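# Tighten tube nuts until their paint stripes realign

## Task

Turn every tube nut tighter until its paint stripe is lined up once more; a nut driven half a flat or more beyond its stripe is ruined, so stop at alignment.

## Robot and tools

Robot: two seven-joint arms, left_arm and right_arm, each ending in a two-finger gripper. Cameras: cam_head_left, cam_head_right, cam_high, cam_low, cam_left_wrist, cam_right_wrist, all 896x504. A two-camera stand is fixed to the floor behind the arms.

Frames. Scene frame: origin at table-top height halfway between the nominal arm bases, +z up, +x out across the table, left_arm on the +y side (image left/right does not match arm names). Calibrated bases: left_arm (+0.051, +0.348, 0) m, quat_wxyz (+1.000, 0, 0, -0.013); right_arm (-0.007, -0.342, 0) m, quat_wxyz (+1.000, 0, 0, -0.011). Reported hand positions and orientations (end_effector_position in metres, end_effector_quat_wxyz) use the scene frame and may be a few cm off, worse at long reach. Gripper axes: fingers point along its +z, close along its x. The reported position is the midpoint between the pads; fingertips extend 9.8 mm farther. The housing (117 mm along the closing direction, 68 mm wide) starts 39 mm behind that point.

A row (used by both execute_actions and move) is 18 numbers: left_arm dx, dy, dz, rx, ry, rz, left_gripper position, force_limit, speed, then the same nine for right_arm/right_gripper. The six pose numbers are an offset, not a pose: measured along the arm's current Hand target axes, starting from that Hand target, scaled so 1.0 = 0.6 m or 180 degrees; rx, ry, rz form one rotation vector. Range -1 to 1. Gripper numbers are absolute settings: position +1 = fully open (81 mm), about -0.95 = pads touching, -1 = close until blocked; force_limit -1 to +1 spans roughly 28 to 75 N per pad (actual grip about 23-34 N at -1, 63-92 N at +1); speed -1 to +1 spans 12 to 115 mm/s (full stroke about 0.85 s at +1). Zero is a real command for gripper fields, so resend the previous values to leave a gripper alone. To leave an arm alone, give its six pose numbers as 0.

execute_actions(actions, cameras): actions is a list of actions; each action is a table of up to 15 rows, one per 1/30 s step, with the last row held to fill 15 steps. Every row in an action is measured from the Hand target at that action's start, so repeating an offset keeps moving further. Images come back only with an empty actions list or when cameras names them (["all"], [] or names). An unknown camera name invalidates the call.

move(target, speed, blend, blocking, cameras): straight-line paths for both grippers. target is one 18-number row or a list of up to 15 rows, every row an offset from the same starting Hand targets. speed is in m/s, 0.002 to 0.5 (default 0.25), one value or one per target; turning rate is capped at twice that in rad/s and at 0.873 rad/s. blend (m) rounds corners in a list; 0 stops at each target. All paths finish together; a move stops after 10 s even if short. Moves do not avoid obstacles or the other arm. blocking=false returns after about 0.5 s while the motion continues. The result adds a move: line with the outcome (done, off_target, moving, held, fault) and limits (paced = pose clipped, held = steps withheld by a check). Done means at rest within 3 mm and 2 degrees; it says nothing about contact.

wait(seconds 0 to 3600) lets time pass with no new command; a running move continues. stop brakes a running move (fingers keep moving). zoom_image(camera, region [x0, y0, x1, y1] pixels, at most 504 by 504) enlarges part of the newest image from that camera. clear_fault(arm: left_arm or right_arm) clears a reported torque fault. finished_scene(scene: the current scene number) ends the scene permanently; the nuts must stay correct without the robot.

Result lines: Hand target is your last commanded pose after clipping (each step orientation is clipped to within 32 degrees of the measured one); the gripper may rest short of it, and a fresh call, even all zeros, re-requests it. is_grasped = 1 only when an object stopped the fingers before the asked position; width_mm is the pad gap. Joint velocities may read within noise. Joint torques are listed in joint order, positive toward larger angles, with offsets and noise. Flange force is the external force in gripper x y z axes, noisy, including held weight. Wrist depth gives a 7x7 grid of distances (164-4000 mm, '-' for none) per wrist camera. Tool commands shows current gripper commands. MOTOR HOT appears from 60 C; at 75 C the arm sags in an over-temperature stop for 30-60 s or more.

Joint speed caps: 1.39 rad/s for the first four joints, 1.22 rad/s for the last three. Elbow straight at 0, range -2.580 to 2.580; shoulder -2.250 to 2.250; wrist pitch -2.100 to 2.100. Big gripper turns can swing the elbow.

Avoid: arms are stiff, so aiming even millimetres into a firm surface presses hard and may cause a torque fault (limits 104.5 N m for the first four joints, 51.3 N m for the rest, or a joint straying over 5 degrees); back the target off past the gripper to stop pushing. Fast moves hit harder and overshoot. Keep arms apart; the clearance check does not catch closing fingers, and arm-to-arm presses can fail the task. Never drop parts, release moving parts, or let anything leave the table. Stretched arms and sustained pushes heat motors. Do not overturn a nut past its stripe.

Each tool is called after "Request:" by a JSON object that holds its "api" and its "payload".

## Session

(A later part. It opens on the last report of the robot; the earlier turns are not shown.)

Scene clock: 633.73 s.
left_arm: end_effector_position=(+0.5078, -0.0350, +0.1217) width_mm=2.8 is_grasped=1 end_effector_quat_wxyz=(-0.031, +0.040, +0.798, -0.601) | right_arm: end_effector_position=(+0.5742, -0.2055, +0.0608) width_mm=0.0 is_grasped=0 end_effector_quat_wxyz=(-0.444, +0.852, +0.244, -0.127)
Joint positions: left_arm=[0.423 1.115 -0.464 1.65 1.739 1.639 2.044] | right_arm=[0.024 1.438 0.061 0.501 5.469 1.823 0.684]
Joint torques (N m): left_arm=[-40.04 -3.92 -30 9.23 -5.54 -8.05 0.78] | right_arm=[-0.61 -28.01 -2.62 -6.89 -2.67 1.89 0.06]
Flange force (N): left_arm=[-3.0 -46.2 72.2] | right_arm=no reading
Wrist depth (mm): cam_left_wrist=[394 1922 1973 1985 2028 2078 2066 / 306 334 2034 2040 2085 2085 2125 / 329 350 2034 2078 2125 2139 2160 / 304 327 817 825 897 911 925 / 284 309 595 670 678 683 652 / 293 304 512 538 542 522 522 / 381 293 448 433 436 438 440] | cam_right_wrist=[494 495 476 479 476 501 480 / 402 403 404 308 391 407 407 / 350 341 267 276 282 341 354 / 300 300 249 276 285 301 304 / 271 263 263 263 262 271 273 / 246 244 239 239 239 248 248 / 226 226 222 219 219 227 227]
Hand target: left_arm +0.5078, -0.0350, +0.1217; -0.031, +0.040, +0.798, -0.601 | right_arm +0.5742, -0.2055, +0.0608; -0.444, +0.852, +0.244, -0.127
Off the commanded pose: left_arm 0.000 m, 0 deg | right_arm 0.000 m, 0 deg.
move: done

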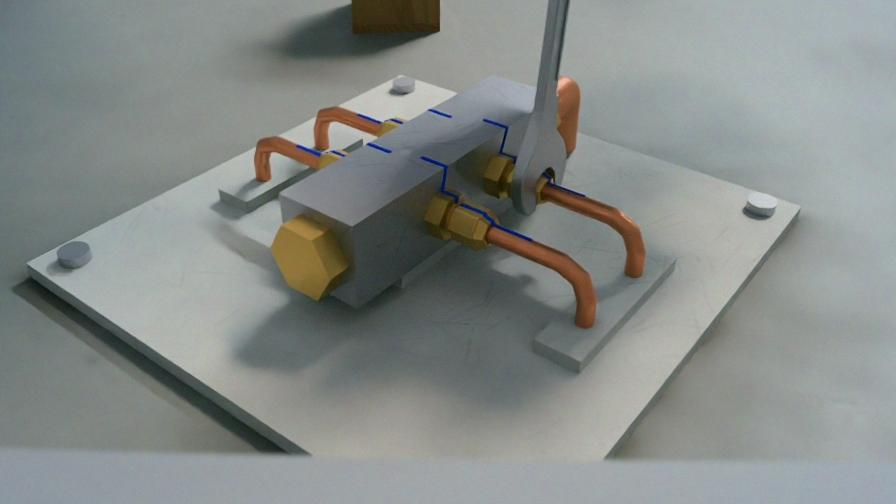

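Request:
{"api": "move", "payload": {"target": [0,-0.0078,0.019,-0.0444,0,0,-1,1,-0.5,0,0,0,0,0,0,-1,-1,1], "speed": 0.05, "cameras": ["cam_right_wrist"]}}

Request:
{"api": "zoom_image", "payload": {"camera": "cam_right_wrist", "region": [510, 150, 570, 205]}}

Scene clock: 636.30 s.
left_arm: end_effector_position=(+0.5067, -0.0471, +0.1231) width_mm=2.8 is_grasped=1 end_effector_quat_wxyz=(-0.028, +0.042, +0.838, -0.544) | right_arm: end_effector_position=(+0.5742, -0.2055, +0.0608) width_mm=0.0 is_grasped=0 end_effector_quat_wxyz=(-0.444, +0.852, +0.244, -0.127)
Joint positions: left_arm=[0.506 1.046 -0.522 1.654 1.702 1.524 2.138] | right_arm=[0.024 1.438 0.061 0.501 5.469 1.823 0.684]
Joint torques (N m): left_arm=[9.45 -6.75 4.55 -4.36 0.06 -4.05 -0.31] | right_arm=[-0.58 -28.01 -2.6 -6.89 -2.65 1.89 0.06]
Flange force (N): left_arm=[8.6 -20.0 -37.0] | right_arm=no reading
Wrist depth (mm): cam_left_wrist=[288 313 1944 2003 2028 2053 2059 / 310 332 1009 1011 960 1038 1066 / 290 312 713 719 769 775 786 / 276 298 553 610 588 618 619 / 275 301 485 508 508 516 500 / 316 292 433 435 439 427 427 / 353 345 369 381 372 373 366] | cam_right_wrist=[494 494 476 478 477 501 480 / 402 404 404 308 390 406 407 / 350 339 267 276 282 341 353 / 300 301 249 277 285 302 304 / 271 263 263 263 263 270 273 / 247 244 239 239 240 248 248 / 226 226 222 219 219 227 227]
Hand target: left_arm +0.5066, -0.0472, +0.1231; -0.028, +0.042, +0.838, -0.544 | right_arm +0.5742, -0.2055, +0.0608; -0.444, +0.852, +0.244, -0.127
Off the commanded pose: left_arm 0.000 m, 0 deg | right_arm 0.000 m, 0 deg.
move: done

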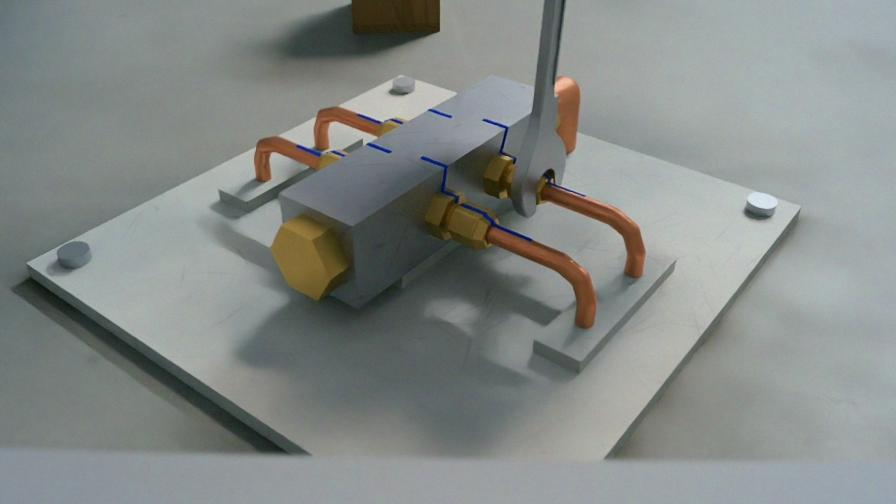

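Scaled by 8.400 from the camera's image (finer frame: 1280x720).

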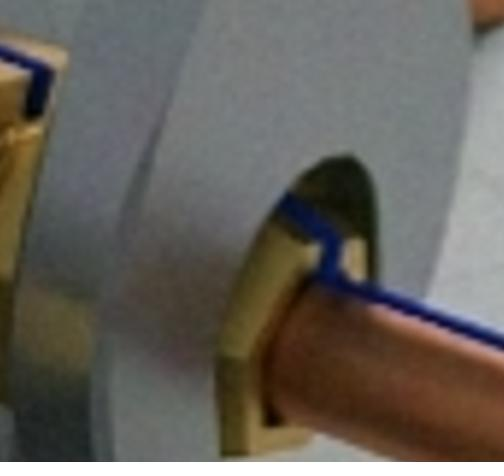

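Request:
{"api": "move", "payload": {"target": [0,0.0014,-0.0062,0.015,0,0,-1,1,-0.5,0,0,0,0,0,0,-1,-1,1], "speed": 0.04}}

Scene clock: 637.50 s.
left_arm: end_effector_position=(+0.5070, -0.0434, +0.1238) width_mm=2.8 is_grasped=1 end_effector_quat_wxyz=(-0.029, +0.041, +0.825, -0.563) | right_arm: end_effector_position=(+0.5742, -0.2055, +0.0608) width_mm=0.0 is_grasped=0 end_effector_quat_wxyz=(-0.444, +0.852, +0.244, -0.127)
Joint positions: left_arm=[0.478 1.066 -0.502 1.656 1.716 1.562 2.106] | right_arm=[0.024 1.438 0.061 0.501 5.469 1.823 0.684]
Joint torques (N m): left_arm=[-1.13 -16.22 -1.03 -2.86 0.18 -0.32 0.22] | right_arm=[-0.6 -28.01 -2.56 -6.91 -2.65 1.91 0.06]
Flange force (N): left_arm=[3.0 -11.9 -4.9] | right_arm=no reading
Wrist depth (mm): cam_left_wrist=[295 319 1944 2003 1997 2059 2092 / 316 342 2028 2059 2046 2078 2174 / 299 324 811 815 881 885 910 / 284 305 603 673 681 683 692 / 275 307 520 548 531 557 538 / 302 293 458 446 468 451 452 / 369 359 386 398 389 392 380] | cam_right_wrist=[493 495 476 478 478 499 480 / 402 403 404 307 391 407 407 / 350 339 268 276 282 341 353 / 300 300 249 276 285 302 304 / 271 262 263 263 263 271 273 / 246 244 239 239 239 248 248 / 226 226 222 219 219 227 227]
Hand target: left_arm +0.5070, -0.0434, +0.1238; -0.029, +0.041, +0.825, -0.563 | right_arm +0.5742, -0.2055, +0.0608; -0.444, +0.852, +0.244, -0.127
Off the commanded pose: left_arm 0.000 m, 0 deg | right_arm 0.000 m, 0 deg.
move: done

Request:
{"api": "move", "payload": {"target": [0,-0.0065,-0.0014,0,0,0,-1,1,-0.5,0,0,0,0,0,0,-1,-1,1], "speed": 0.04}}

Scene clock: 638.33 s.
left_arm: end_effector_position=(+0.5069, -0.0441, +0.1278) width_mm=2.8 is_grasped=1 end_effector_quat_wxyz=(-0.029, +0.041, +0.825, -0.563) | right_arm: end_effector_position=(+0.5742, -0.2055, +0.0608) width_mm=0.0 is_grasped=0 end_effector_quat_wxyz=(-0.444, +0.852, +0.244, -0.127)
Joint positions: left_arm=[0.48 1.057 -0.504 1.657 1.714 1.561 2.113] | right_arm=[0.024 1.438 0.061 0.501 5.469 1.823 0.684]
Joint torques (N m): left_arm=[-0.93 -22.89 0.18 -4.25 1.34 2.83 0.38] | right_arm=[-0.63 -28.02 -2.54 -6.9 -2.65 1.87 0.08]
Flange force (N): left_arm=[1.2 -0.9 0.6] | right_arm=no reading
Wrist depth (mm): cam_left_wrist=[304 320 1962 1967 2028 2009 2066 / 315 338 2021 2040 2078 2105 2160 / 304 327 871 824 895 900 912 / 287 308 607 679 684 691 697 / 274 305 528 557 535 564 547 / 301 293 463 452 473 458 460 / 372 362 401 403 392 396 386] | cam_right_wrist=[495 496 476 479 477 500 478 / 402 404 404 308 391 406 406 / 350 339 267 276 282 341 353 / 300 300 250 276 285 301 304 / 271 262 263 263 263 271 273 / 247 244 239 239 240 248 248 / 226 226 222 219 219 227 227]
Hand target: left_arm +0.5069, -0.0441, +0.1278; -0.029, +0.041, +0.825, -0.563 | right_arm +0.5742, -0.2055, +0.0608; -0.444, +0.852, +0.244, -0.127
Off the commanded pose: left_arm 0.000 m, 0 deg | right_arm 0.000 m, 0 deg.
move: done

Request:
{"api": "move", "payload": {"target": [[0,-0.0407,-0.0089,0,0,0,-1,1,-0.5,0,0,0,0,0,0,-1,-1,1],[0.1275,-0.127,-0.277,-0.139,0,0,-1,1,-0.5,0,0,0,0,0,0,-1,-1,1]], "speed": [0.08,0.2]}}

Request:
{"api": "move", "payload": {"target": [0,0,0,0,0,0,-1,1,-0.5,-0.0057,-0.2237,0.1177,-0.3056,0,0,-1,-1,1], "speed": 0.2}}

Request:
{"api": "wait", "payload": {"seconds": 0.9, "cameras": ["cam_right_wrist"]}}

Request:
{"api": "zoom_image", "payload": {"camera": "cam_right_wrist", "region": [495, 220, 615, 350]}}

Scene clock: 642.17 s.
left_arm: end_effector_position=(+0.4437, +0.0901, +0.2592) width_mm=2.8 is_grasped=1 end_effector_quat_wxyz=(-0.019, +0.046, +0.927, -0.371) | right_arm: end_effector_position=(+0.5742, -0.2055, +0.0608) width_mm=0.0 is_grasped=0 end_effector_quat_wxyz=(-0.444, +0.852, +0.244, -0.127)
Joint positions: left_arm=[0.637 0.546 -0.85 1.811 1.144 1.453 2.424] | right_arm=[0.024 1.438 0.061 0.501 5.469 1.823 0.684]
Joint torques (N m): left_arm=[-0.12 -16.3 -0.61 -6.62 1.56 1.71 0.42] | right_arm=[-0.57 -28.01 -2.58 -6.9 -2.66 1.88 0.09]
Flange force (N): left_arm=[1.9 0.3 -0.9] | right_arm=no reading
Wrist depth (mm): cam_left_wrist=[442 719 723 726 736 750 759 / 437 462 651 653 661 677 681 / 434 582 597 597 603 603 615 / 543 544 557 560 550 543 566 / 505 512 515 518 499 489 513 / 459 478 472 467 477 476 478 / 429 431 399 441 436 445 438] | cam_right_wrist=[494 496 476 478 497 500 479 / 402 403 404 315 391 405 407 / 350 339 267 276 320 341 353 / 300 300 250 276 285 302 304 / 271 262 263 263 263 271 273 / 246 244 239 239 239 248 247 / 226 226 221 219 219 227 227]
Hand target: left_arm +0.4437, +0.0901, +0.2593; -0.019, +0.046, +0.927, -0.371 | right_arm +0.5742, -0.2055, +0.0608; -0.444, +0.852, +0.244, -0.127
Off the commanded pose: left_arm 0.000 m, 0 deg | right_arm 0.000 m, 0 deg.
move: done

Scene clock: 645.13 s.
left_arm: end_effector_position=(+0.4437, +0.0901, +0.2593) width_mm=2.8 is_grasped=1 end_effector_quat_wxyz=(-0.019, +0.046, +0.927, -0.371) | right_arm: end_effector_position=(+0.5000, -0.0930, +0.1305) width_mm=0.0 is_grasped=0 end_effector_quat_wxyz=(-0.001, +0.961, +0.275, +0.000)
Joint positions: left_arm=[0.637 0.546 -0.85 1.811 1.144 1.453 2.424] | right_arm=[-0.768 0.819 0.464 1.349 5.898 1.062 0.337]
Joint torques (N m): left_arm=[-0.22 -16.31 -0.61 -6.58 1.52 1.76 0.43] | right_arm=[-0.55 -22.54 2.3 -7.28 -0.54 0.14 0.08]
Flange force (N): left_arm=[1.9 0.0 -0.7] | right_arm=[2.4 1.0 -0.7]
Wrist depth (mm): cam_left_wrist=[221 215 219 227 731 756 760 / 244 199 209 230 660 675 678 / 227 197 284 317 603 603 617 / 246 267 296 551 550 542 567 / 491 275 507 518 500 489 512 / 461 477 471 467 477 475 478 / 431 431 398 443 436 444 439] | cam_right_wrist=[258 258 252 251 251 256 256 / 258 252 251 251 213 250 257 / 258 247 251 213 213 251 251 / 252 252 227 213 251 251 251 / 252 252 214 213 251 251 256 / 252 252 214 223 251 250 257 / 258 252 214 252 246 251 257]
Hand target: left_arm +0.4437, +0.0901, +0.2593; -0.019, +0.046, +0.927, -0.371 | right_arm +0.5000, -0.0930, +0.1304; -0.001, +0.961, +0.275, +0.000
Off the commanded pose: left_arm 0.000 m, 0 deg | right_arm 0.000 m, 0 deg.
move: done

Scene clock: 646.03 s.
left_arm: end_effector_position=(+0.4437, +0.0901, +0.2593) width_mm=2.8 is_grasped=1 end_effector_quat_wxyz=(-0.019, +0.046, +0.927, -0.371) | right_arm: end_effector_position=(+0.5000, -0.0930, +0.1304) width_mm=0.0 is_grasped=0 end_effector_quat_wxyz=(-0.001, +0.961, +0.275, +0.000)
Joint positions: left_arm=[0.637 0.546 -0.85 1.811 1.144 1.453 2.424] | right_arm=[-0.768 0.819 0.464 1.349 5.898 1.062 0.337]
Joint torques (N m): left_arm=[-0.21 -16.35 -0.62 -6.62 1.6 1.74 0.39] | right_arm=[-0.58 -22.33 2.34 -7.34 -0.55 0.16 0.07]
Flange force (N): left_arm=[1.9 0.0 -0.8] | right_arm=[1.7 1.0 -0.8]
Wrist depth (mm): cam_left_wrist=[221 215 220 227 731 752 757 / 246 199 208 230 660 679 680 / 227 196 285 318 603 604 619 / 246 266 296 550 553 544 567 / 493 275 507 516 499 489 514 / 460 477 472 466 477 476 475 / 430 431 399 441 436 443 440] | cam_right_wrist=[257 258 252 251 251 257 256 / 258 252 251 251 213 251 256 / 258 247 251 213 213 251 251 / 252 252 227 213 251 251 250 / 252 252 213 213 251 251 256 / 252 252 213 222 252 251 256 / 258 252 214 251 246 251 257]
Hand target: left_arm +0.4437, +0.0901, +0.2593; -0.019, +0.046, +0.927, -0.371 | right_arm +0.5000, -0.0930, +0.1304; -0.001, +0.961, +0.275, +0.000
Tool commands: left_gripper/position=-1.0 left_gripper/force_limit=+1.0 left_gripper/speed=-0.5 right_gripper/position=-1.0 right_gripper/force_limit=-1.0 right_gripper/speed=+1.0
Off the commanded pose: left_arm 0.000 m, 0 deg | right_arm 0.000 m, 0 deg.
wait: 0.90 s; at rest by 0.17 s

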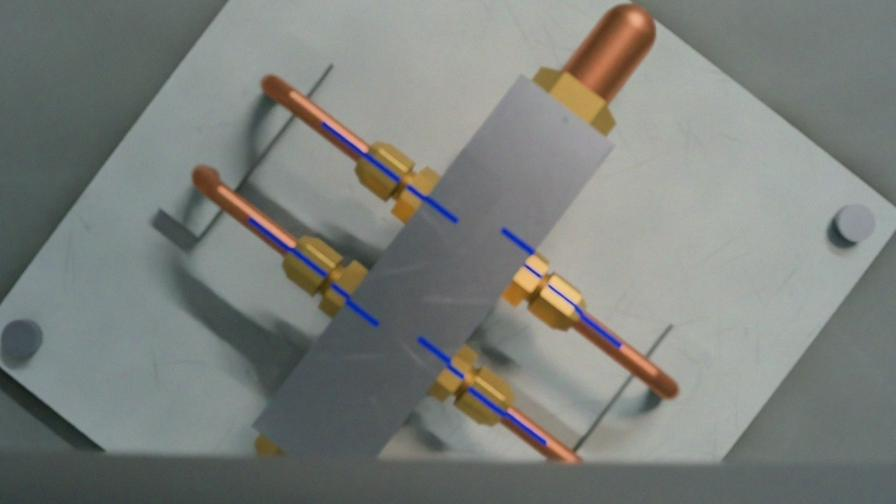

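Scaled by 3.877 from the camera's image (finer frame: 1280x720).

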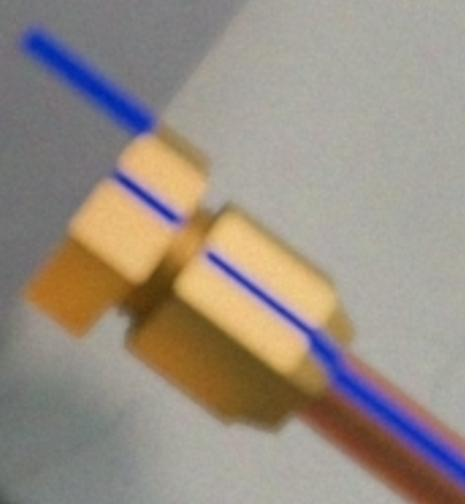

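Request:
{"api": "wait", "payload": {"seconds": 0.5, "cameras": ["cam_right_wrist"]}}

Request:
{"api": "zoom_image", "payload": {"camera": "cam_right_wrist", "region": [495, 220, 615, 350]}}

Request:
{"api": "zoom_image", "payload": {"camera": "cam_right_wrist", "region": [410, 330, 530, 460]}}

Request:
{"api": "zoom_image", "payload": {"camera": "cam_right_wrist", "region": [265, 215, 375, 335]}}

Scene clock: 647.57 s.
left_arm: end_effector_position=(+0.4437, +0.0901, +0.2593) width_mm=2.8 is_grasped=1 end_effector_quat_wxyz=(-0.019, +0.046, +0.927, -0.371) | right_arm: end_effector_position=(+0.5000, -0.0930, +0.1304) width_mm=0.0 is_grasped=0 end_effector_quat_wxyz=(-0.001, +0.961, +0.275, +0.000)
Joint positions: left_arm=[0.637 0.546 -0.85 1.811 1.144 1.453 2.424] | right_arm=[-0.768 0.819 0.464 1.349 5.898 1.062 0.337]
Joint torques (N m): left_arm=[-0.19 -16.36 -0.65 -6.57 1.54 1.72 0.39] | right_arm=[-0.59 -22.3 2.31 -7.35 -0.55 0.17 0.06]
Flange force (N): left_arm=[1.6 0.1 -0.8] | right_arm=[1.6 1.1 -0.8]
Wrist depth (mm): cam_left_wrist=[221 215 219 227 730 751 757 / 245 199 208 230 656 675 678 / 227 197 284 317 601 603 616 / 246 266 295 549 553 540 563 / 492 276 507 517 500 488 515 / 462 479 470 469 477 474 477 / 430 430 398 441 435 444 438] | cam_right_wrist=[258 257 251 251 251 257 256 / 258 252 251 251 213 250 256 / 258 247 252 213 213 251 250 / 252 252 227 213 251 251 250 / 252 252 213 214 251 251 256 / 252 252 214 223 251 251 256 / 258 252 213 251 246 251 256]
Hand target: left_arm +0.4437, +0.0901, +0.2593; -0.019, +0.046, +0.927, -0.371 | right_arm +0.5000, -0.0930, +0.1304; -0.001, +0.961, +0.275, +0.000
Tool commands: left_gripper/position=-1.0 left_gripper/force_limit=+1.0 left_gripper/speed=-0.5 right_gripper/position=-1.0 right_gripper/force_limit=-1.0 right_gripper/speed=+1.0
Off the commanded pose: left_arm 0.000 m, 0 deg | right_arm 0.000 m, 0 deg.
wait: 0.50 s; at rest from the start

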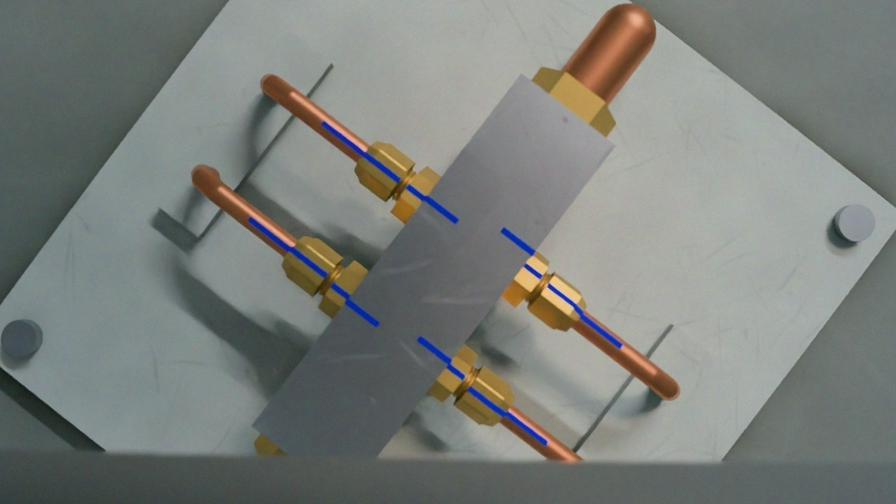

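Scaled by 3.877 from the camera's image (finer frame: 1280x720).

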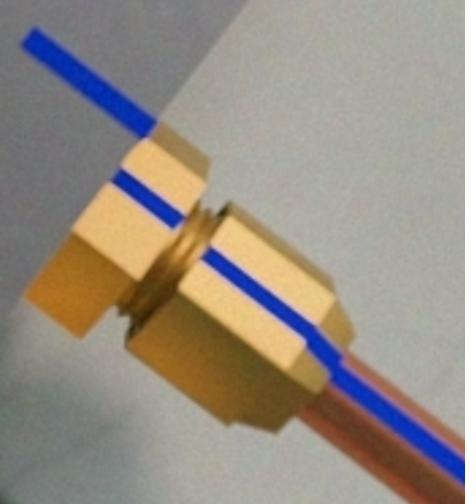

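Scaled by 3.877 from the camera's image (finer frame: 1280x720).

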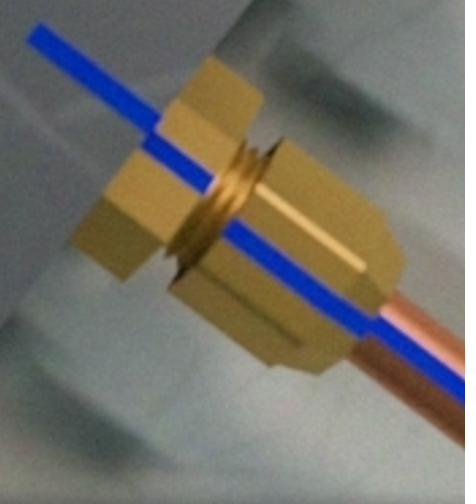

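Scaled by 4.200 from the camera's image (finer frame: 1280x720).

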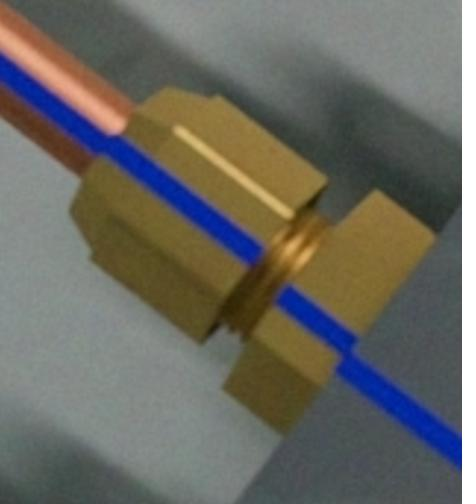

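Request:
{"api": "move", "payload": {"target": [0,0,0,0,0,0,-1,1,-0.5,0.0057,0.2247,0.1155,0.3056,0,0,-1,-1,1], "speed": 0.25}}

Request:
{"api": "move", "payload": {"target": [[-0.1273,-0.1150,0.3790,0.005,0,0,-1,1,-0.5,0,0,0,0,0,0,-1,-1,1],[-0.1273,-0.0843,0.3863,0.005,0,0,-1,1,-0.5,0,0,0,0,0,0,-1,-1,1]], "speed": [0.2,0.06]}}

Request:
{"api": "wait", "payload": {"seconds": 0.8, "cameras": ["cam_right_wrist"]}}

Request:
{"api": "zoom_image", "payload": {"camera": "cam_right_wrist", "region": [385, 130, 525, 250]}}

Scene clock: 651.93 s.
left_arm: end_effector_position=(+0.4437, +0.0901, +0.2593) width_mm=2.8 is_grasped=1 end_effector_quat_wxyz=(-0.019, +0.046, +0.927, -0.371) | right_arm: end_effector_position=(+0.5742, -0.2055, +0.0610) width_mm=0.0 is_grasped=0 end_effector_quat_wxyz=(-0.444, +0.852, +0.244, -0.127)
Joint positions: left_arm=[0.637 0.546 -0.85 1.811 1.144 1.453 2.424] | right_arm=[0.023 1.438 0.063 0.501 5.467 1.823 0.684]
Joint torques (N m): left_arm=[-0.2 -16.39 -0.67 -6.57 1.57 1.76 0.44] | right_arm=[-0.6 -27.99 -2.53 -6.9 -2.63 1.89 0.07]
Flange force (N): left_arm=[1.7 0.2 -0.7] | right_arm=no reading
Wrist depth (mm): cam_left_wrist=[440 721 723 721 732 753 764 / 438 465 654 655 656 680 684 / 434 583 597 598 600 603 617 / 543 546 560 560 553 543 570 / 505 513 513 518 500 487 514 / 461 478 472 465 478 474 477 / 430 430 398 441 435 445 439] | cam_right_wrist=[494 496 476 476 499 499 481 / 403 402 404 316 392 407 407 / 350 339 267 276 328 341 354 / 300 300 249 276 286 302 304 / 271 263 263 264 263 271 274 / 247 244 239 239 240 248 248 / 226 226 222 219 220 228 227]
Hand target: left_arm +0.4437, +0.0901, +0.2593; -0.019, +0.046, +0.927, -0.371 | right_arm +0.5742, -0.2055, +0.0610; -0.444, +0.852, +0.244, -0.127
Off the commanded pose: left_arm 0.000 m, 0 deg | right_arm 0.000 m, 0 deg.
move: done

Scene clock: 654.10 s.
left_arm: end_effector_position=(+0.4998, -0.1133, +0.1265) width_mm=2.8 is_grasped=1 end_effector_quat_wxyz=(-0.020, +0.046, +0.924, -0.379) | right_arm: end_effector_position=(+0.5742, -0.2055, +0.0610) width_mm=0.0 is_grasped=0 end_effector_quat_wxyz=(-0.444, +0.852, +0.244, -0.127)
Joint positions: left_arm=[0.793 0.943 -0.647 1.509 1.498 1.209 2.57] | right_arm=[0.023 1.438 0.063 0.501 5.467 1.823 0.684]
Joint torques (N m): left_arm=[-4.86 -17.08 -4.98 -2.27 -1.62 -1.03 0.39] | right_arm=[-0.6 -28.02 -2.6 -6.91 -2.65 1.87 0.03]
Flange force (N): left_arm=[1.0 -12.1 -0.4] | right_arm=no reading
Wrist depth (mm): cam_left_wrist=[224 233 490 493 497 499 517 / 219 229 442 444 445 449 453 / 213 226 395 403 404 407 409 / 211 285 361 369 365 372 374 / 223 331 340 341 342 344 345 / 298 227 316 311 318 319 315 / 283 284 295 296 292 297 294] | cam_right_wrist=[495 496 475 457 478 501 480 / 402 403 404 308 391 407 408 / 350 340 267 259 328 342 354 / 301 300 249 268 285 302 304 / 272 263 263 264 263 271 273 / 247 244 239 239 240 248 249 / 226 226 222 219 220 227 227]
Hand target: left_arm +0.4998, -0.1132, +0.1264; -0.020, +0.046, +0.924, -0.379 | right_arm +0.5742, -0.2055, +0.0610; -0.444, +0.852, +0.244, -0.127
Off the commanded pose: left_arm 0.000 m, 0 deg | right_arm 0.000 m, 0 deg.
move: done

Scene clock: 654.90 s.
left_arm: end_effector_position=(+0.4998, -0.1132, +0.1264) width_mm=2.8 is_grasped=1 end_effector_quat_wxyz=(-0.020, +0.046, +0.924, -0.379) | right_arm: end_effector_position=(+0.5742, -0.2055, +0.0610) width_mm=0.0 is_grasped=0 end_effector_quat_wxyz=(-0.444, +0.852, +0.244, -0.127)
Joint positions: left_arm=[0.793 0.943 -0.647 1.509 1.498 1.209 2.57] | right_arm=[0.023 1.438 0.063 0.501 5.467 1.823 0.684]
Joint torques (N m): left_arm=[-4.97 -17.06 -5.03 -2.16 -1.68 -0.98 0.37] | right_arm=[-0.61 -28.03 -2.56 -6.93 -2.68 1.87 0.03]
Flange force (N): left_arm=[0.8 -12.4 -0.1] | right_arm=no reading
Wrist depth (mm): cam_left_wrist=[224 234 491 494 494 501 517 / 219 229 444 444 446 448 454 / 213 225 394 403 406 406 410 / 212 285 362 370 366 371 374 / 224 333 340 342 342 344 345 / 302 227 315 311 319 319 315 / 283 283 295 295 292 297 294] | cam_right_wrist=[493 496 476 457 475 500 480 / 403 404 404 308 391 406 407 / 349 339 267 259 328 341 354 / 300 301 249 269 286 302 305 / 271 263 263 264 263 271 273 / 246 244 240 239 240 248 248 / 226 226 222 219 219 227 227]
Hand target: left_arm +0.4998, -0.1132, +0.1264; -0.020, +0.046, +0.924, -0.379 | right_arm +0.5742, -0.2055, +0.0610; -0.444, +0.852, +0.244, -0.127
Tool commands: left_gripper/position=-1.0 left_gripper/force_limit=+1.0 left_gripper/speed=-0.5 right_gripper/position=-1.0 right_gripper/force_limit=-1.0 right_gripper/speed=+1.0
Off the commanded pose: left_arm 0.000 m, 0 deg | right_arm 0.000 m, 0 deg.
wait: 0.80 s; at rest by 0.17 s

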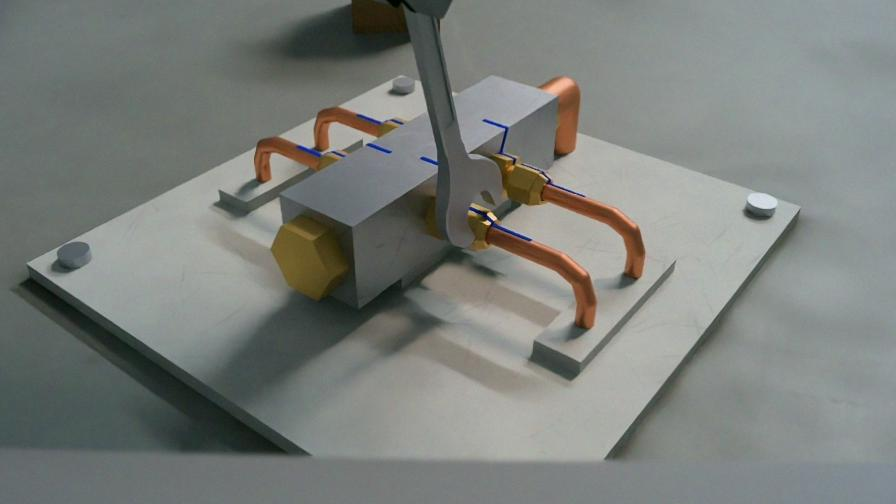

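Scaled by 3.600 from the camera's image (finer frame: 1280x720).

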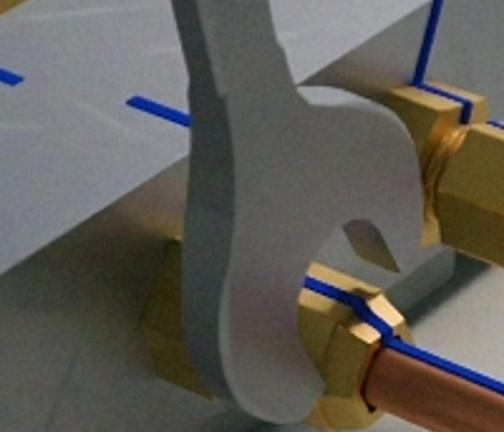

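Request:
{"api": "move", "payload": {"target": [[0,-0.0049,-0.0011,0,0,0,-1,1,-0.5,0,0,0,0,0,0,-1,-1,1],[0,-0.0053,0.0005,0,0,0,-1,1,-0.5,0,0,0,0,0,0,-1,-1,1],[0,0.0012,0.0020,0,0,0,-1,1,-0.5,0,0,0,0,0,0,-1,-1,1]], "speed": 0.04, "cameras": ["cam_right_wrist"]}}

Request:
{"api": "zoom_image", "payload": {"camera": "cam_right_wrist", "region": [385, 130, 525, 250]}}

Scene clock: 656.77 s.
left_arm: end_effector_position=(+0.4997, -0.1136, +0.1249) width_mm=2.8 is_grasped=1 end_effector_quat_wxyz=(-0.020, +0.046, +0.924, -0.379) | right_arm: end_effector_position=(+0.5742, -0.2055, +0.0610) width_mm=0.0 is_grasped=0 end_effector_quat_wxyz=(-0.444, +0.852, +0.244, -0.127)
Joint positions: left_arm=[0.793 0.945 -0.646 1.509 1.5 1.208 2.568] | right_arm=[0.023 1.438 0.063 0.501 5.467 1.823 0.684]
Joint torques (N m): left_arm=[-4.17 -24.62 -4.68 -5.79 0.48 0.32 0.3] | right_arm=[-0.55 -28.01 -2.56 -6.91 -2.65 1.87 0.1]
Flange force (N): left_arm=[2.0 -2.8 6.4] | right_arm=no reading
Wrist depth (mm): cam_left_wrist=[221 231 484 487 491 496 512 / 216 227 436 438 442 443 448 / 211 223 390 399 401 403 405 / 213 349 364 365 361 368 370 / 221 329 336 338 338 340 342 / 295 225 313 309 315 316 312 / 284 282 292 293 289 295 290] | cam_right_wrist=[495 496 475 457 478 501 478 / 403 405 403 308 391 407 407 / 351 339 268 255 328 341 354 / 301 300 249 268 285 302 304 / 272 263 263 264 264 271 274 / 247 244 239 240 240 248 248 / 226 226 222 219 219 227 227]
Hand target: left_arm +0.4998, -0.1135, +0.1251; -0.020, +0.046, +0.924, -0.379 | right_arm +0.5742, -0.2055, +0.0610; -0.444, +0.852, +0.244, -0.127
Off the commanded pose: left_arm 0.000 m, 0 deg | right_arm 0.000 m, 0 deg.
move: done

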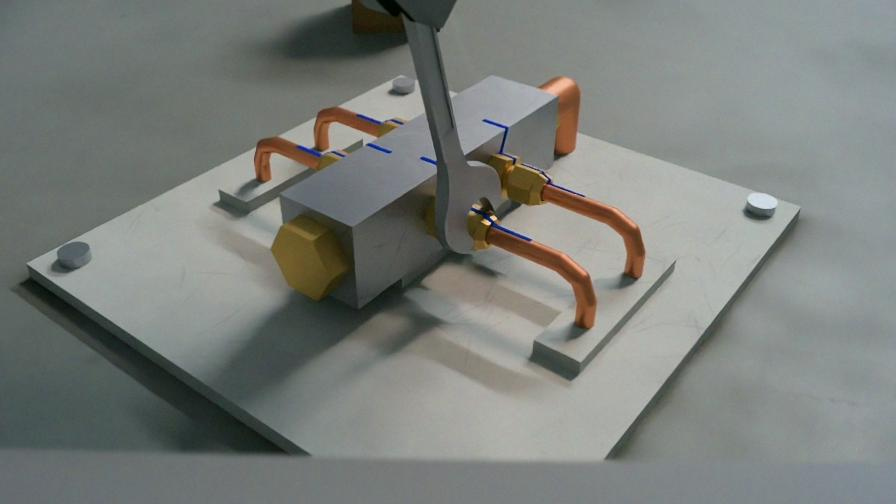

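Scaled by 3.600 from the camera's image (finer frame: 1280x720).

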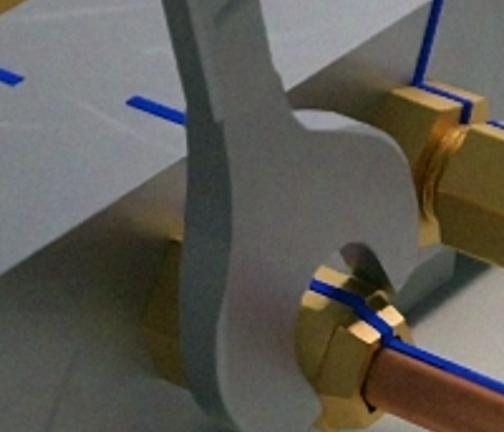

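Request:
{"api": "move", "payload": {"target": [0,0.0050,0.0005,0,0,0,-1,1,-0.5,0,0,0,0,0,0,-1,-1,1], "speed": 0.03}}

Request:
{"api": "move", "payload": {"target": [0,0.0033,0.0006,0,0,0,-1,1,-0.5,0,0,0,0,0,0,-1,-1,1], "speed": 0.03, "cameras": ["cam_right_wrist"]}}

Request:
{"api": "zoom_image", "payload": {"camera": "cam_right_wrist", "region": [385, 130, 525, 250]}}

Scene clock: 657.63 s.
left_arm: end_effector_position=(+0.5000, -0.1116, +0.1228) width_mm=2.8 is_grasped=1 end_effector_quat_wxyz=(-0.020, +0.046, +0.924, -0.379) | right_arm: end_effector_position=(+0.5742, -0.2055, +0.0610) width_mm=0.0 is_grasped=0 end_effector_quat_wxyz=(-0.444, +0.852, +0.244, -0.127)
Joint positions: left_arm=[0.79 0.948 -0.645 1.513 1.503 1.208 2.56] | right_arm=[0.023 1.438 0.063 0.501 5.467 1.823 0.684]
Joint torques (N m): left_arm=[-2.97 -23.19 -3.6 -5.06 0.28 0.77 0.49] | right_arm=[-0.6 -27.98 -2.56 -6.92 -2.65 1.9 0.04]
Flange force (N): left_arm=[0.8 -3.2 4.0] | right_arm=no reading
Wrist depth (mm): cam_left_wrist=[221 231 482 472 487 492 507 / 216 226 434 436 440 441 444 / 211 224 386 396 397 400 402 / 222 346 361 361 358 367 367 / 221 327 333 335 335 338 339 / 297 224 309 311 312 312 310 / 283 284 289 290 287 292 289] | cam_right_wrist=[494 496 476 457 478 499 481 / 402 403 404 309 391 406 407 / 350 340 267 263 328 341 354 / 301 300 249 268 285 303 305 / 271 263 263 264 263 271 273 / 247 244 239 239 239 248 248 / 226 226 221 220 220 227 227]
Hand target: left_arm +0.5000, -0.1116, +0.1228; -0.020, +0.046, +0.924, -0.379 | right_arm +0.5742, -0.2055, +0.0610; -0.444, +0.852, +0.244, -0.127
Off the commanded pose: left_arm 0.000 m, 0 deg | right_arm 0.000 m, 0 deg.
move: done

Scene clock: 658.13 s.
left_arm: end_effector_position=(+0.5001, -0.1105, +0.1211) width_mm=2.8 is_grasped=1 end_effector_quat_wxyz=(-0.020, +0.046, +0.924, -0.379) | right_arm: end_effector_position=(+0.5742, -0.2055, +0.0610) width_mm=0.0 is_grasped=0 end_effector_quat_wxyz=(-0.444, +0.852, +0.244, -0.127)
Joint positions: left_arm=[0.788 0.95 -0.644 1.515 1.505 1.209 2.554] | right_arm=[0.023 1.438 0.063 0.501 5.467 1.823 0.684]
Joint torques (N m): left_arm=[-4.49 -14.37 -4.64 -1.41 -2.13 -1.39 0.34] | right_arm=[-0.63 -28.04 -2.55 -6.94 -2.64 1.89 0.05]
Flange force (N): left_arm=[1.3 -14.7 -4.0] | right_arm=no reading
Wrist depth (mm): cam_left_wrist=[221 231 482 472 486 490 508 / 216 226 436 436 436 440 445 / 211 223 385 396 398 399 401 / 222 345 361 362 357 365 367 / 222 326 334 335 336 337 339 / 297 224 310 311 312 312 309 / 283 283 290 290 286 291 289] | cam_right_wrist=[495 496 476 455 477 501 480 / 403 404 403 308 391 407 407 / 350 340 268 263 328 341 354 / 300 300 249 268 285 302 304 / 271 263 263 263 263 271 274 / 247 244 239 240 240 248 249 / 226 226 221 219 219 227 227]
Hand target: left_arm +0.5001, -0.1105, +0.1211; -0.020, +0.046, +0.924, -0.379 | right_arm +0.5742, -0.2055, +0.0610; -0.444, +0.852, +0.244, -0.127
Off the commanded pose: left_arm 0.000 m, 0 deg | right_arm 0.000 m, 0 deg.
move: done

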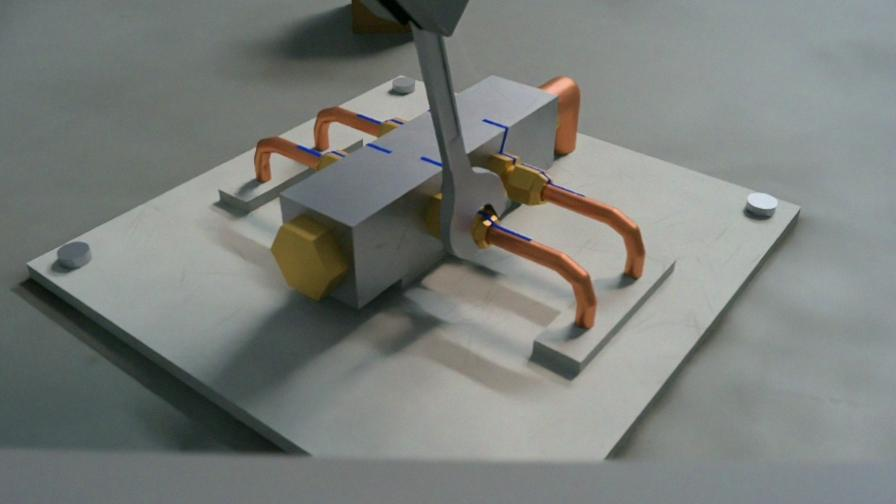

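Scaled by 3.600 from the camera's image (finer frame: 1280x720).

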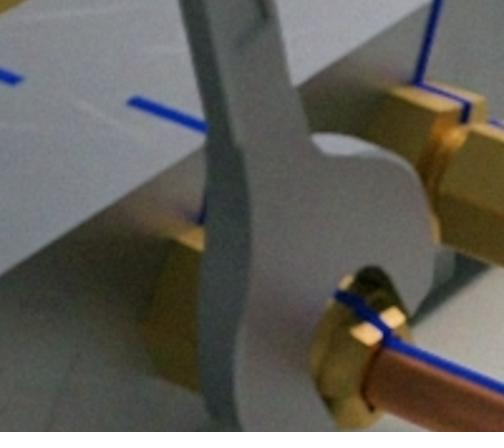

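Request:
{"api": "move", "payload": {"target": [0,0.0016,0.0004,0,0,0,-1,1,-0.5,0,0,0,0,0,0,-1,-1,1], "speed": 0.03, "cameras": ["cam_right_wrist"]}}

Request:
{"api": "zoom_image", "payload": {"camera": "cam_right_wrist", "region": [425, 170, 515, 260]}}

Scene clock: 659.17 s.
left_arm: end_effector_position=(+0.5002, -0.1099, +0.1203) width_mm=2.8 is_grasped=1 end_effector_quat_wxyz=(-0.020, +0.046, +0.924, -0.379) | right_arm: end_effector_position=(+0.5742, -0.2055, +0.0610) width_mm=0.0 is_grasped=0 end_effector_quat_wxyz=(-0.444, +0.852, +0.244, -0.127)
Joint positions: left_arm=[0.787 0.951 -0.644 1.516 1.506 1.209 2.552] | right_arm=[0.023 1.438 0.063 0.501 5.467 1.823 0.684]
Joint torques (N m): left_arm=[-5.26 -9.54 -5.1 0.26 -3.28 -2.73 0.24] | right_arm=[-0.6 -28.03 -2.58 -6.85 -2.65 1.86 0.08]
Flange force (N): left_arm=[2.4 -20.6 -9.2] | right_arm=no reading
Wrist depth (mm): cam_left_wrist=[221 231 483 474 485 492 507 / 216 226 433 435 436 441 444 / 210 222 386 396 395 399 401 / 222 345 360 362 359 364 366 / 221 326 332 334 336 336 338 / 296 225 309 309 312 312 308 / 282 282 289 289 286 291 287] | cam_right_wrist=[495 496 475 456 478 499 479 / 403 404 404 308 391 408 408 / 351 339 267 262 328 342 354 / 301 300 249 268 285 302 305 / 271 263 263 264 263 271 274 / 246 244 239 239 240 248 248 / 226 226 222 219 219 227 228]
Hand target: left_arm +0.5002, -0.1099, +0.1203; -0.020, +0.046, +0.924, -0.379 | right_arm +0.5742, -0.2055, +0.0610; -0.444, +0.852, +0.244, -0.127
Off the commanded pose: left_arm 0.000 m, 0 deg | right_arm 0.000 m, 0 deg.
move: done

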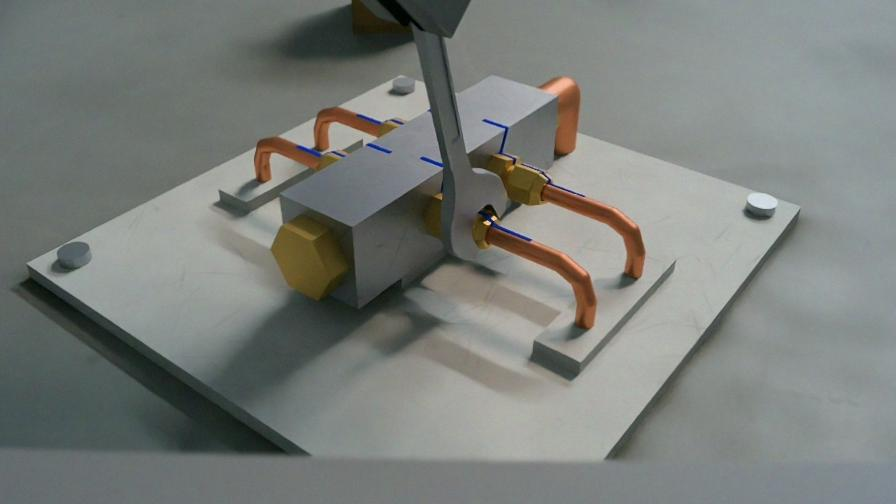

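Scaled by 5.600 from the camera's image (finer frame: 1280x720).

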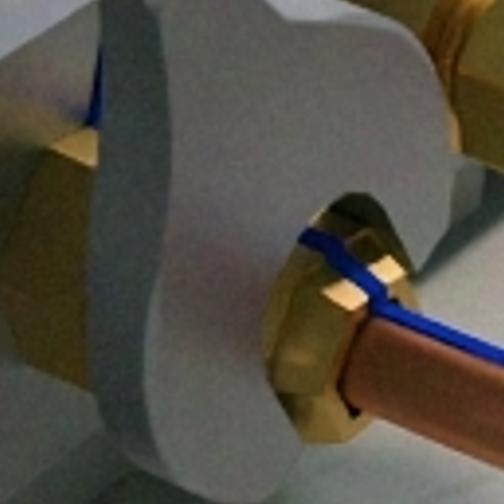

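Request:
{"api": "move", "payload": {"target": [[0,0.0052,-0.0113,0.0278,0,0,-1,1,-0.5,0,0,0,0,0,0,-1,-1,1],[0,0.0124,-0.0221,0.0556,0,0,-1,1,-0.5,0,0,0,0,0,0,-1,-1,1]], "speed": 0.03, "blend": 0.001, "cameras": ["cam_right_wrist"]}}

Request:
{"api": "zoom_image", "payload": {"camera": "cam_right_wrist", "region": [425, 170, 515, 260]}}

Scene clock: 662.80 s.
left_arm: end_effector_position=(+0.5016, -0.0954, +0.1245) width_mm=2.8 is_grasped=1 end_effector_quat_wxyz=(-0.024, +0.044, +0.888, -0.458) | right_arm: end_effector_position=(+0.5742, -0.2055, +0.0610) width_mm=0.0 is_grasped=0 end_effector_quat_wxyz=(-0.444, +0.852, +0.244, -0.127)
Joint positions: left_arm=[0.673 0.973 -0.571 1.59 1.631 1.313 2.355] | right_arm=[0.023 1.438 0.063 0.501 5.467 1.823 0.684]
Joint torques (N m): left_arm=[-27.84 -35.02 -20.49 2.52 -2.52 2.4 1.14] | right_arm=[-0.6 -28 -2.6 -6.91 -2.66 1.87 0.07]
Flange force (N): left_arm=[-9.7 -12.5 69.1] | right_arm=no reading
Wrist depth (mm): cam_left_wrist=[254 664 668 672 681 688 728 / 245 260 563 568 572 579 604 / 237 253 488 490 492 497 518 / 229 249 419 434 436 436 440 / 242 365 384 397 389 391 392 / 250 242 356 358 361 352 348 / 302 296 318 318 326 315 316] | cam_right_wrist=[496 494 475 455 478 499 480 / 402 404 404 308 391 406 407 / 350 340 267 263 328 342 353 / 300 300 249 269 285 302 305 / 271 263 263 264 263 271 273 / 247 244 239 240 240 248 248 / 226 226 222 219 219 227 227]
Hand target: left_arm +0.5016, -0.0954, +0.1245; -0.024, +0.044, +0.888, -0.458 | right_arm +0.5742, -0.2055, +0.0610; -0.444, +0.852, +0.244, -0.127
Off the commanded pose: left_arm 0.000 m, 0 deg | right_arm 0.000 m, 0 deg.
move: done

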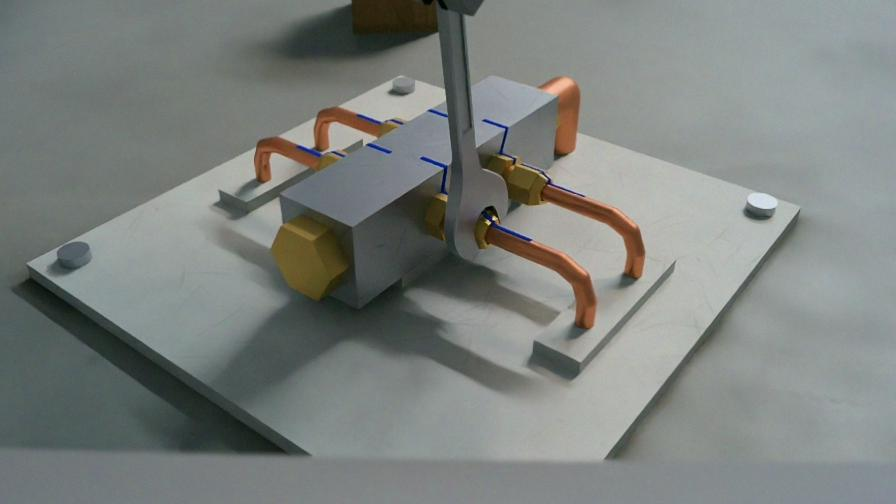

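Scaled by 5.600 from the camera's image (finer frame: 1280x720).

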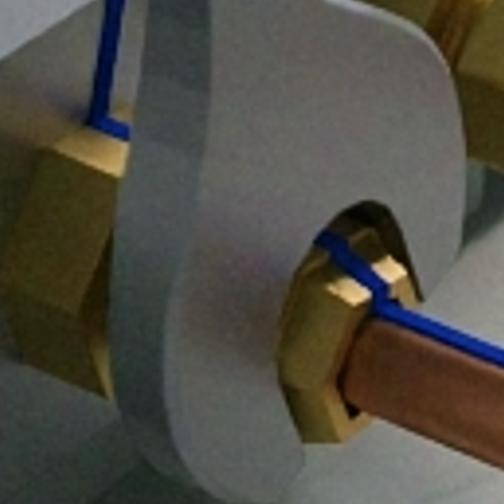

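Request:
{"api": "move", "payload": {"target": [[0,0.00425,-0.00793,0.0194,0,0,-1,1,-0.5,0,0,0,0,0,0,-1,-1,1],[0,0.00897,-0.01558,0.0389,0,0,-1,1,-0.5,0,0,0,0,0,0,-1,-1,1]], "speed": 0.03, "blend": 0.001}}

Request:
{"api": "wait", "payload": {"seconds": 0.6, "cameras": ["cam_right_wrist"]}}

Request:
{"api": "zoom_image", "payload": {"camera": "cam_right_wrist", "region": [425, 170, 515, 260]}}

Scene clock: 665.70 s.
left_arm: end_effector_position=(+0.5027, -0.0848, +0.1255) width_mm=2.8 is_grasped=1 end_effector_quat_wxyz=(-0.026, +0.043, +0.858, -0.511) | right_arm: end_effector_position=(+0.5742, -0.2055, +0.0610) width_mm=0.0 is_grasped=0 end_effector_quat_wxyz=(-0.444, +0.852, +0.244, -0.127)
Joint positions: left_arm=[0.594 1.009 -0.521 1.622 1.697 1.406 2.238] | right_arm=[0.023 1.438 0.063 0.501 5.467 1.823 0.684]
Joint torques (N m): left_arm=[-32.77 -28.83 -23.05 4.87 -3.15 1.01 1.08] | right_arm=[-0.64 -28 -2.57 -6.92 -2.66 1.88 0.07]
Flange force (N): left_arm=[-8.5 -16.6 73.4] | right_arm=no reading
Wrist depth (mm): cam_left_wrist=[263 883 1939 1962 1997 1997 2028 / 271 291 745 745 761 803 818 / 258 276 606 607 612 649 656 / 248 263 508 530 535 520 525 / 243 269 444 446 462 450 453 / 253 258 400 403 408 394 395 / 334 247 348 358 351 352 346] | cam_right_wrist=[493 495 474 476 476 500 480 / 403 403 405 309 392 407 406 / 350 339 268 260 329 342 353 / 301 301 250 269 285 302 305 / 271 263 263 263 263 270 274 / 247 244 239 239 239 248 248 / 226 227 222 219 220 227 227]
Hand target: left_arm +0.5027, -0.0847, +0.1255; -0.026, +0.043, +0.858, -0.511 | right_arm +0.5742, -0.2055, +0.0610; -0.444, +0.852, +0.244, -0.127
Off the commanded pose: left_arm 0.000 m, 0 deg | right_arm 0.000 m, 0 deg.
move: done

Scene clock: 666.30 s.
left_arm: end_effector_position=(+0.5027, -0.0847, +0.1255) width_mm=2.8 is_grasped=1 end_effector_quat_wxyz=(-0.026, +0.043, +0.858, -0.511) | right_arm: end_effector_position=(+0.5742, -0.2055, +0.0610) width_mm=0.0 is_grasped=0 end_effector_quat_wxyz=(-0.444, +0.852, +0.244, -0.127)
Joint positions: left_arm=[0.594 1.009 -0.521 1.622 1.697 1.406 2.238] | right_arm=[0.023 1.438 0.063 0.501 5.467 1.823 0.684]
Joint torques (N m): left_arm=[-32.82 -28.82 -23.16 4.85 -3.13 0.98 1.1] | right_arm=[-0.64 -28.03 -2.55 -6.89 -2.66 1.89 0.07]
Flange force (N): left_arm=[-8.3 -16.6 73.4] | right_arm=no reading
Wrist depth (mm): cam_left_wrist=[262 888 1905 1967 1985 2046 2028 / 271 290 745 748 757 807 819 / 258 276 607 608 613 647 654 / 248 263 510 533 539 523 526 / 243 269 444 446 461 450 454 / 253 257 400 403 406 393 397 / 334 247 349 358 351 351 346] | cam_right_wrist=[494 496 476 477 476 500 481 / 404 405 404 308 390 406 408 / 350 340 267 259 328 341 354 / 301 300 250 268 285 302 305 / 272 264 263 264 263 271 274 / 246 244 239 240 240 248 248 / 226 226 222 219 220 227 227]
Hand target: left_arm +0.5027, -0.0847, +0.1255; -0.026, +0.043, +0.858, -0.511 | right_arm +0.5742, -0.2055, +0.0610; -0.444, +0.852, +0.244, -0.127
Tool commands: left_gripper/position=-1.0 left_gripper/force_limit=+1.0 left_gripper/speed=-0.5 right_gripper/position=-1.0 right_gripper/force_limit=-1.0 right_gripper/speed=+1.0
Off the commanded pose: left_arm 0.000 m, 0 deg | right_arm 0.000 m, 0 deg.
wait: 0.60 s; at rest by 0.17 s

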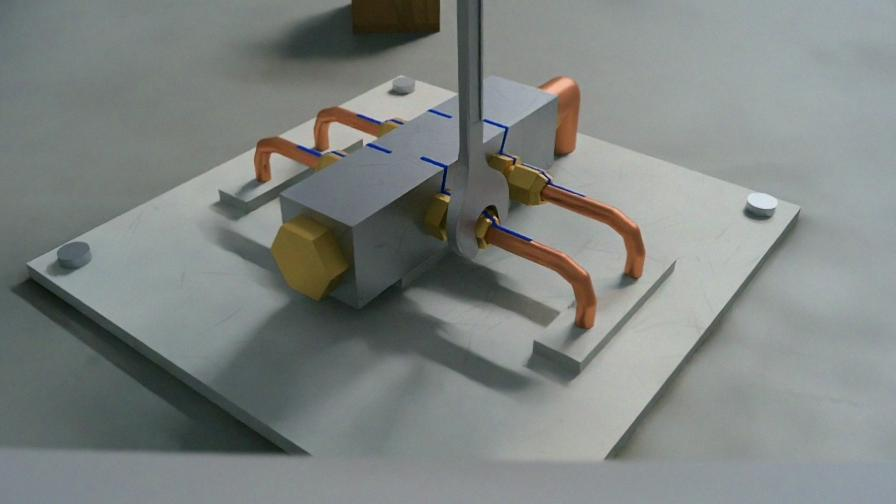

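Scaled by 5.600 from the camera's image (finer frame: 1280x720).

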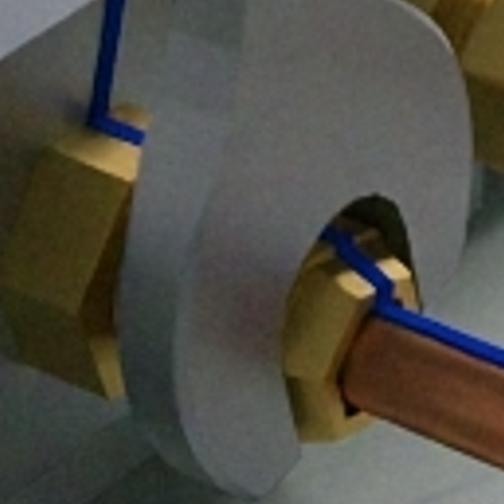

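Request:
{"api": "move", "payload": {"target": [0,-0.0062,0.0125,-0.03,0,0,-1,1,-0.5,0,0,0,0,0,0,-1,-1,1], "speed": 0.05}}

Scene clock: 668.00 s.
left_arm: end_effector_position=(+0.5019, -0.0931, +0.1252) width_mm=2.8 is_grasped=1 end_effector_quat_wxyz=(-0.024, +0.044, +0.881, -0.470) | right_arm: end_effector_position=(+0.5742, -0.2055, +0.0610) width_mm=0.0 is_grasped=0 end_effector_quat_wxyz=(-0.444, +0.852, +0.244, -0.127)
Joint positions: left_arm=[0.655 0.979 -0.559 1.599 1.647 1.333 2.328] | right_arm=[0.023 1.438 0.063 0.501 5.467 1.823 0.684]
Joint torques (N m): left_arm=[-3.65 -23.8 -3.16 -4.8 0.77 1.35 0.42] | right_arm=[-0.62 -28.03 -2.55 -6.88 -2.66 1.89 0.07]
Flange force (N): left_arm=[1.2 -2.0 6.3] | right_arm=no reading
Wrist depth (mm): cam_left_wrist=[258 711 720 718 733 773 789 / 253 267 594 603 581 612 641 / 243 256 495 512 516 520 525 / 234 253 434 449 454 454 457 / 244 288 398 409 410 402 404 / 262 246 366 366 371 361 355 / 315 244 325 326 327 328 322] | cam_right_wrist=[494 496 476 457 478 500 479 / 404 404 404 308 391 408 407 / 350 339 268 263 328 342 354 / 300 301 249 268 286 302 304 / 271 263 263 264 263 271 274 / 247 244 239 239 240 248 248 / 226 226 222 219 220 227 227]
Hand target: left_arm +0.5019, -0.0931, +0.1252; -0.024, +0.044, +0.881, -0.470 | right_arm +0.5742, -0.2055, +0.0610; -0.444, +0.852, +0.244, -0.127
Off the commanded pose: left_arm 0.000 m, 0 deg | right_arm 0.000 m, 0 deg.
move: done

Request:
{"api": "move", "payload": {"target": [0,-0.0082,-0.0017,0,0,0,-1,1,-0.5,0,0,0,0,0,0,-1,-1,1], "speed": 0.05}}

Scene clock: 668.80 s.
left_arm: end_effector_position=(+0.5017, -0.0949, +0.1299) width_mm=2.8 is_grasped=1 end_effector_quat_wxyz=(-0.024, +0.044, +0.881, -0.470) | right_arm: end_effector_position=(+0.5742, -0.2055, +0.0610) width_mm=0.0 is_grasped=0 end_effector_quat_wxyz=(-0.444, +0.852, +0.244, -0.127)
Joint positions: left_arm=[0.659 0.971 -0.561 1.597 1.643 1.331 2.339] | right_arm=[0.023 1.438 0.063 0.501 5.467 1.823 0.684]
Joint torques (N m): left_arm=[-2.85 -23.97 -2.41 -4.94 0.95 1.76 0.45] | right_arm=[-0.62 -28.01 -2.6 -6.9 -2.66 1.88 0.05]
Flange force (N): left_arm=[0.5 -1.2 5.4] | right_arm=no reading
Wrist depth (mm): cam_left_wrist=[258 717 729 734 743 790 803 / 256 268 605 608 594 623 655 / 247 260 519 522 525 531 538 / 237 253 440 457 459 465 465 / 242 279 406 417 420 408 410 / 251 252 373 375 376 367 362 / 319 245 332 332 333 334 329] | cam_right_wrist=[494 495 476 476 477 499 480 / 403 404 404 308 390 407 408 / 350 340 268 263 328 342 354 / 300 300 249 276 285 303 305 / 271 263 263 263 263 270 273 / 247 244 239 239 240 248 248 / 226 226 222 219 220 227 227]
Hand target: left_arm +0.5017, -0.0949, +0.1299; -0.024, +0.044, +0.881, -0.470 | right_arm +0.5742, -0.2055, +0.0610; -0.444, +0.852, +0.244, -0.127
Off the commanded pose: left_arm 0.000 m, 0 deg | right_arm 0.000 m, 0 deg.
move: done


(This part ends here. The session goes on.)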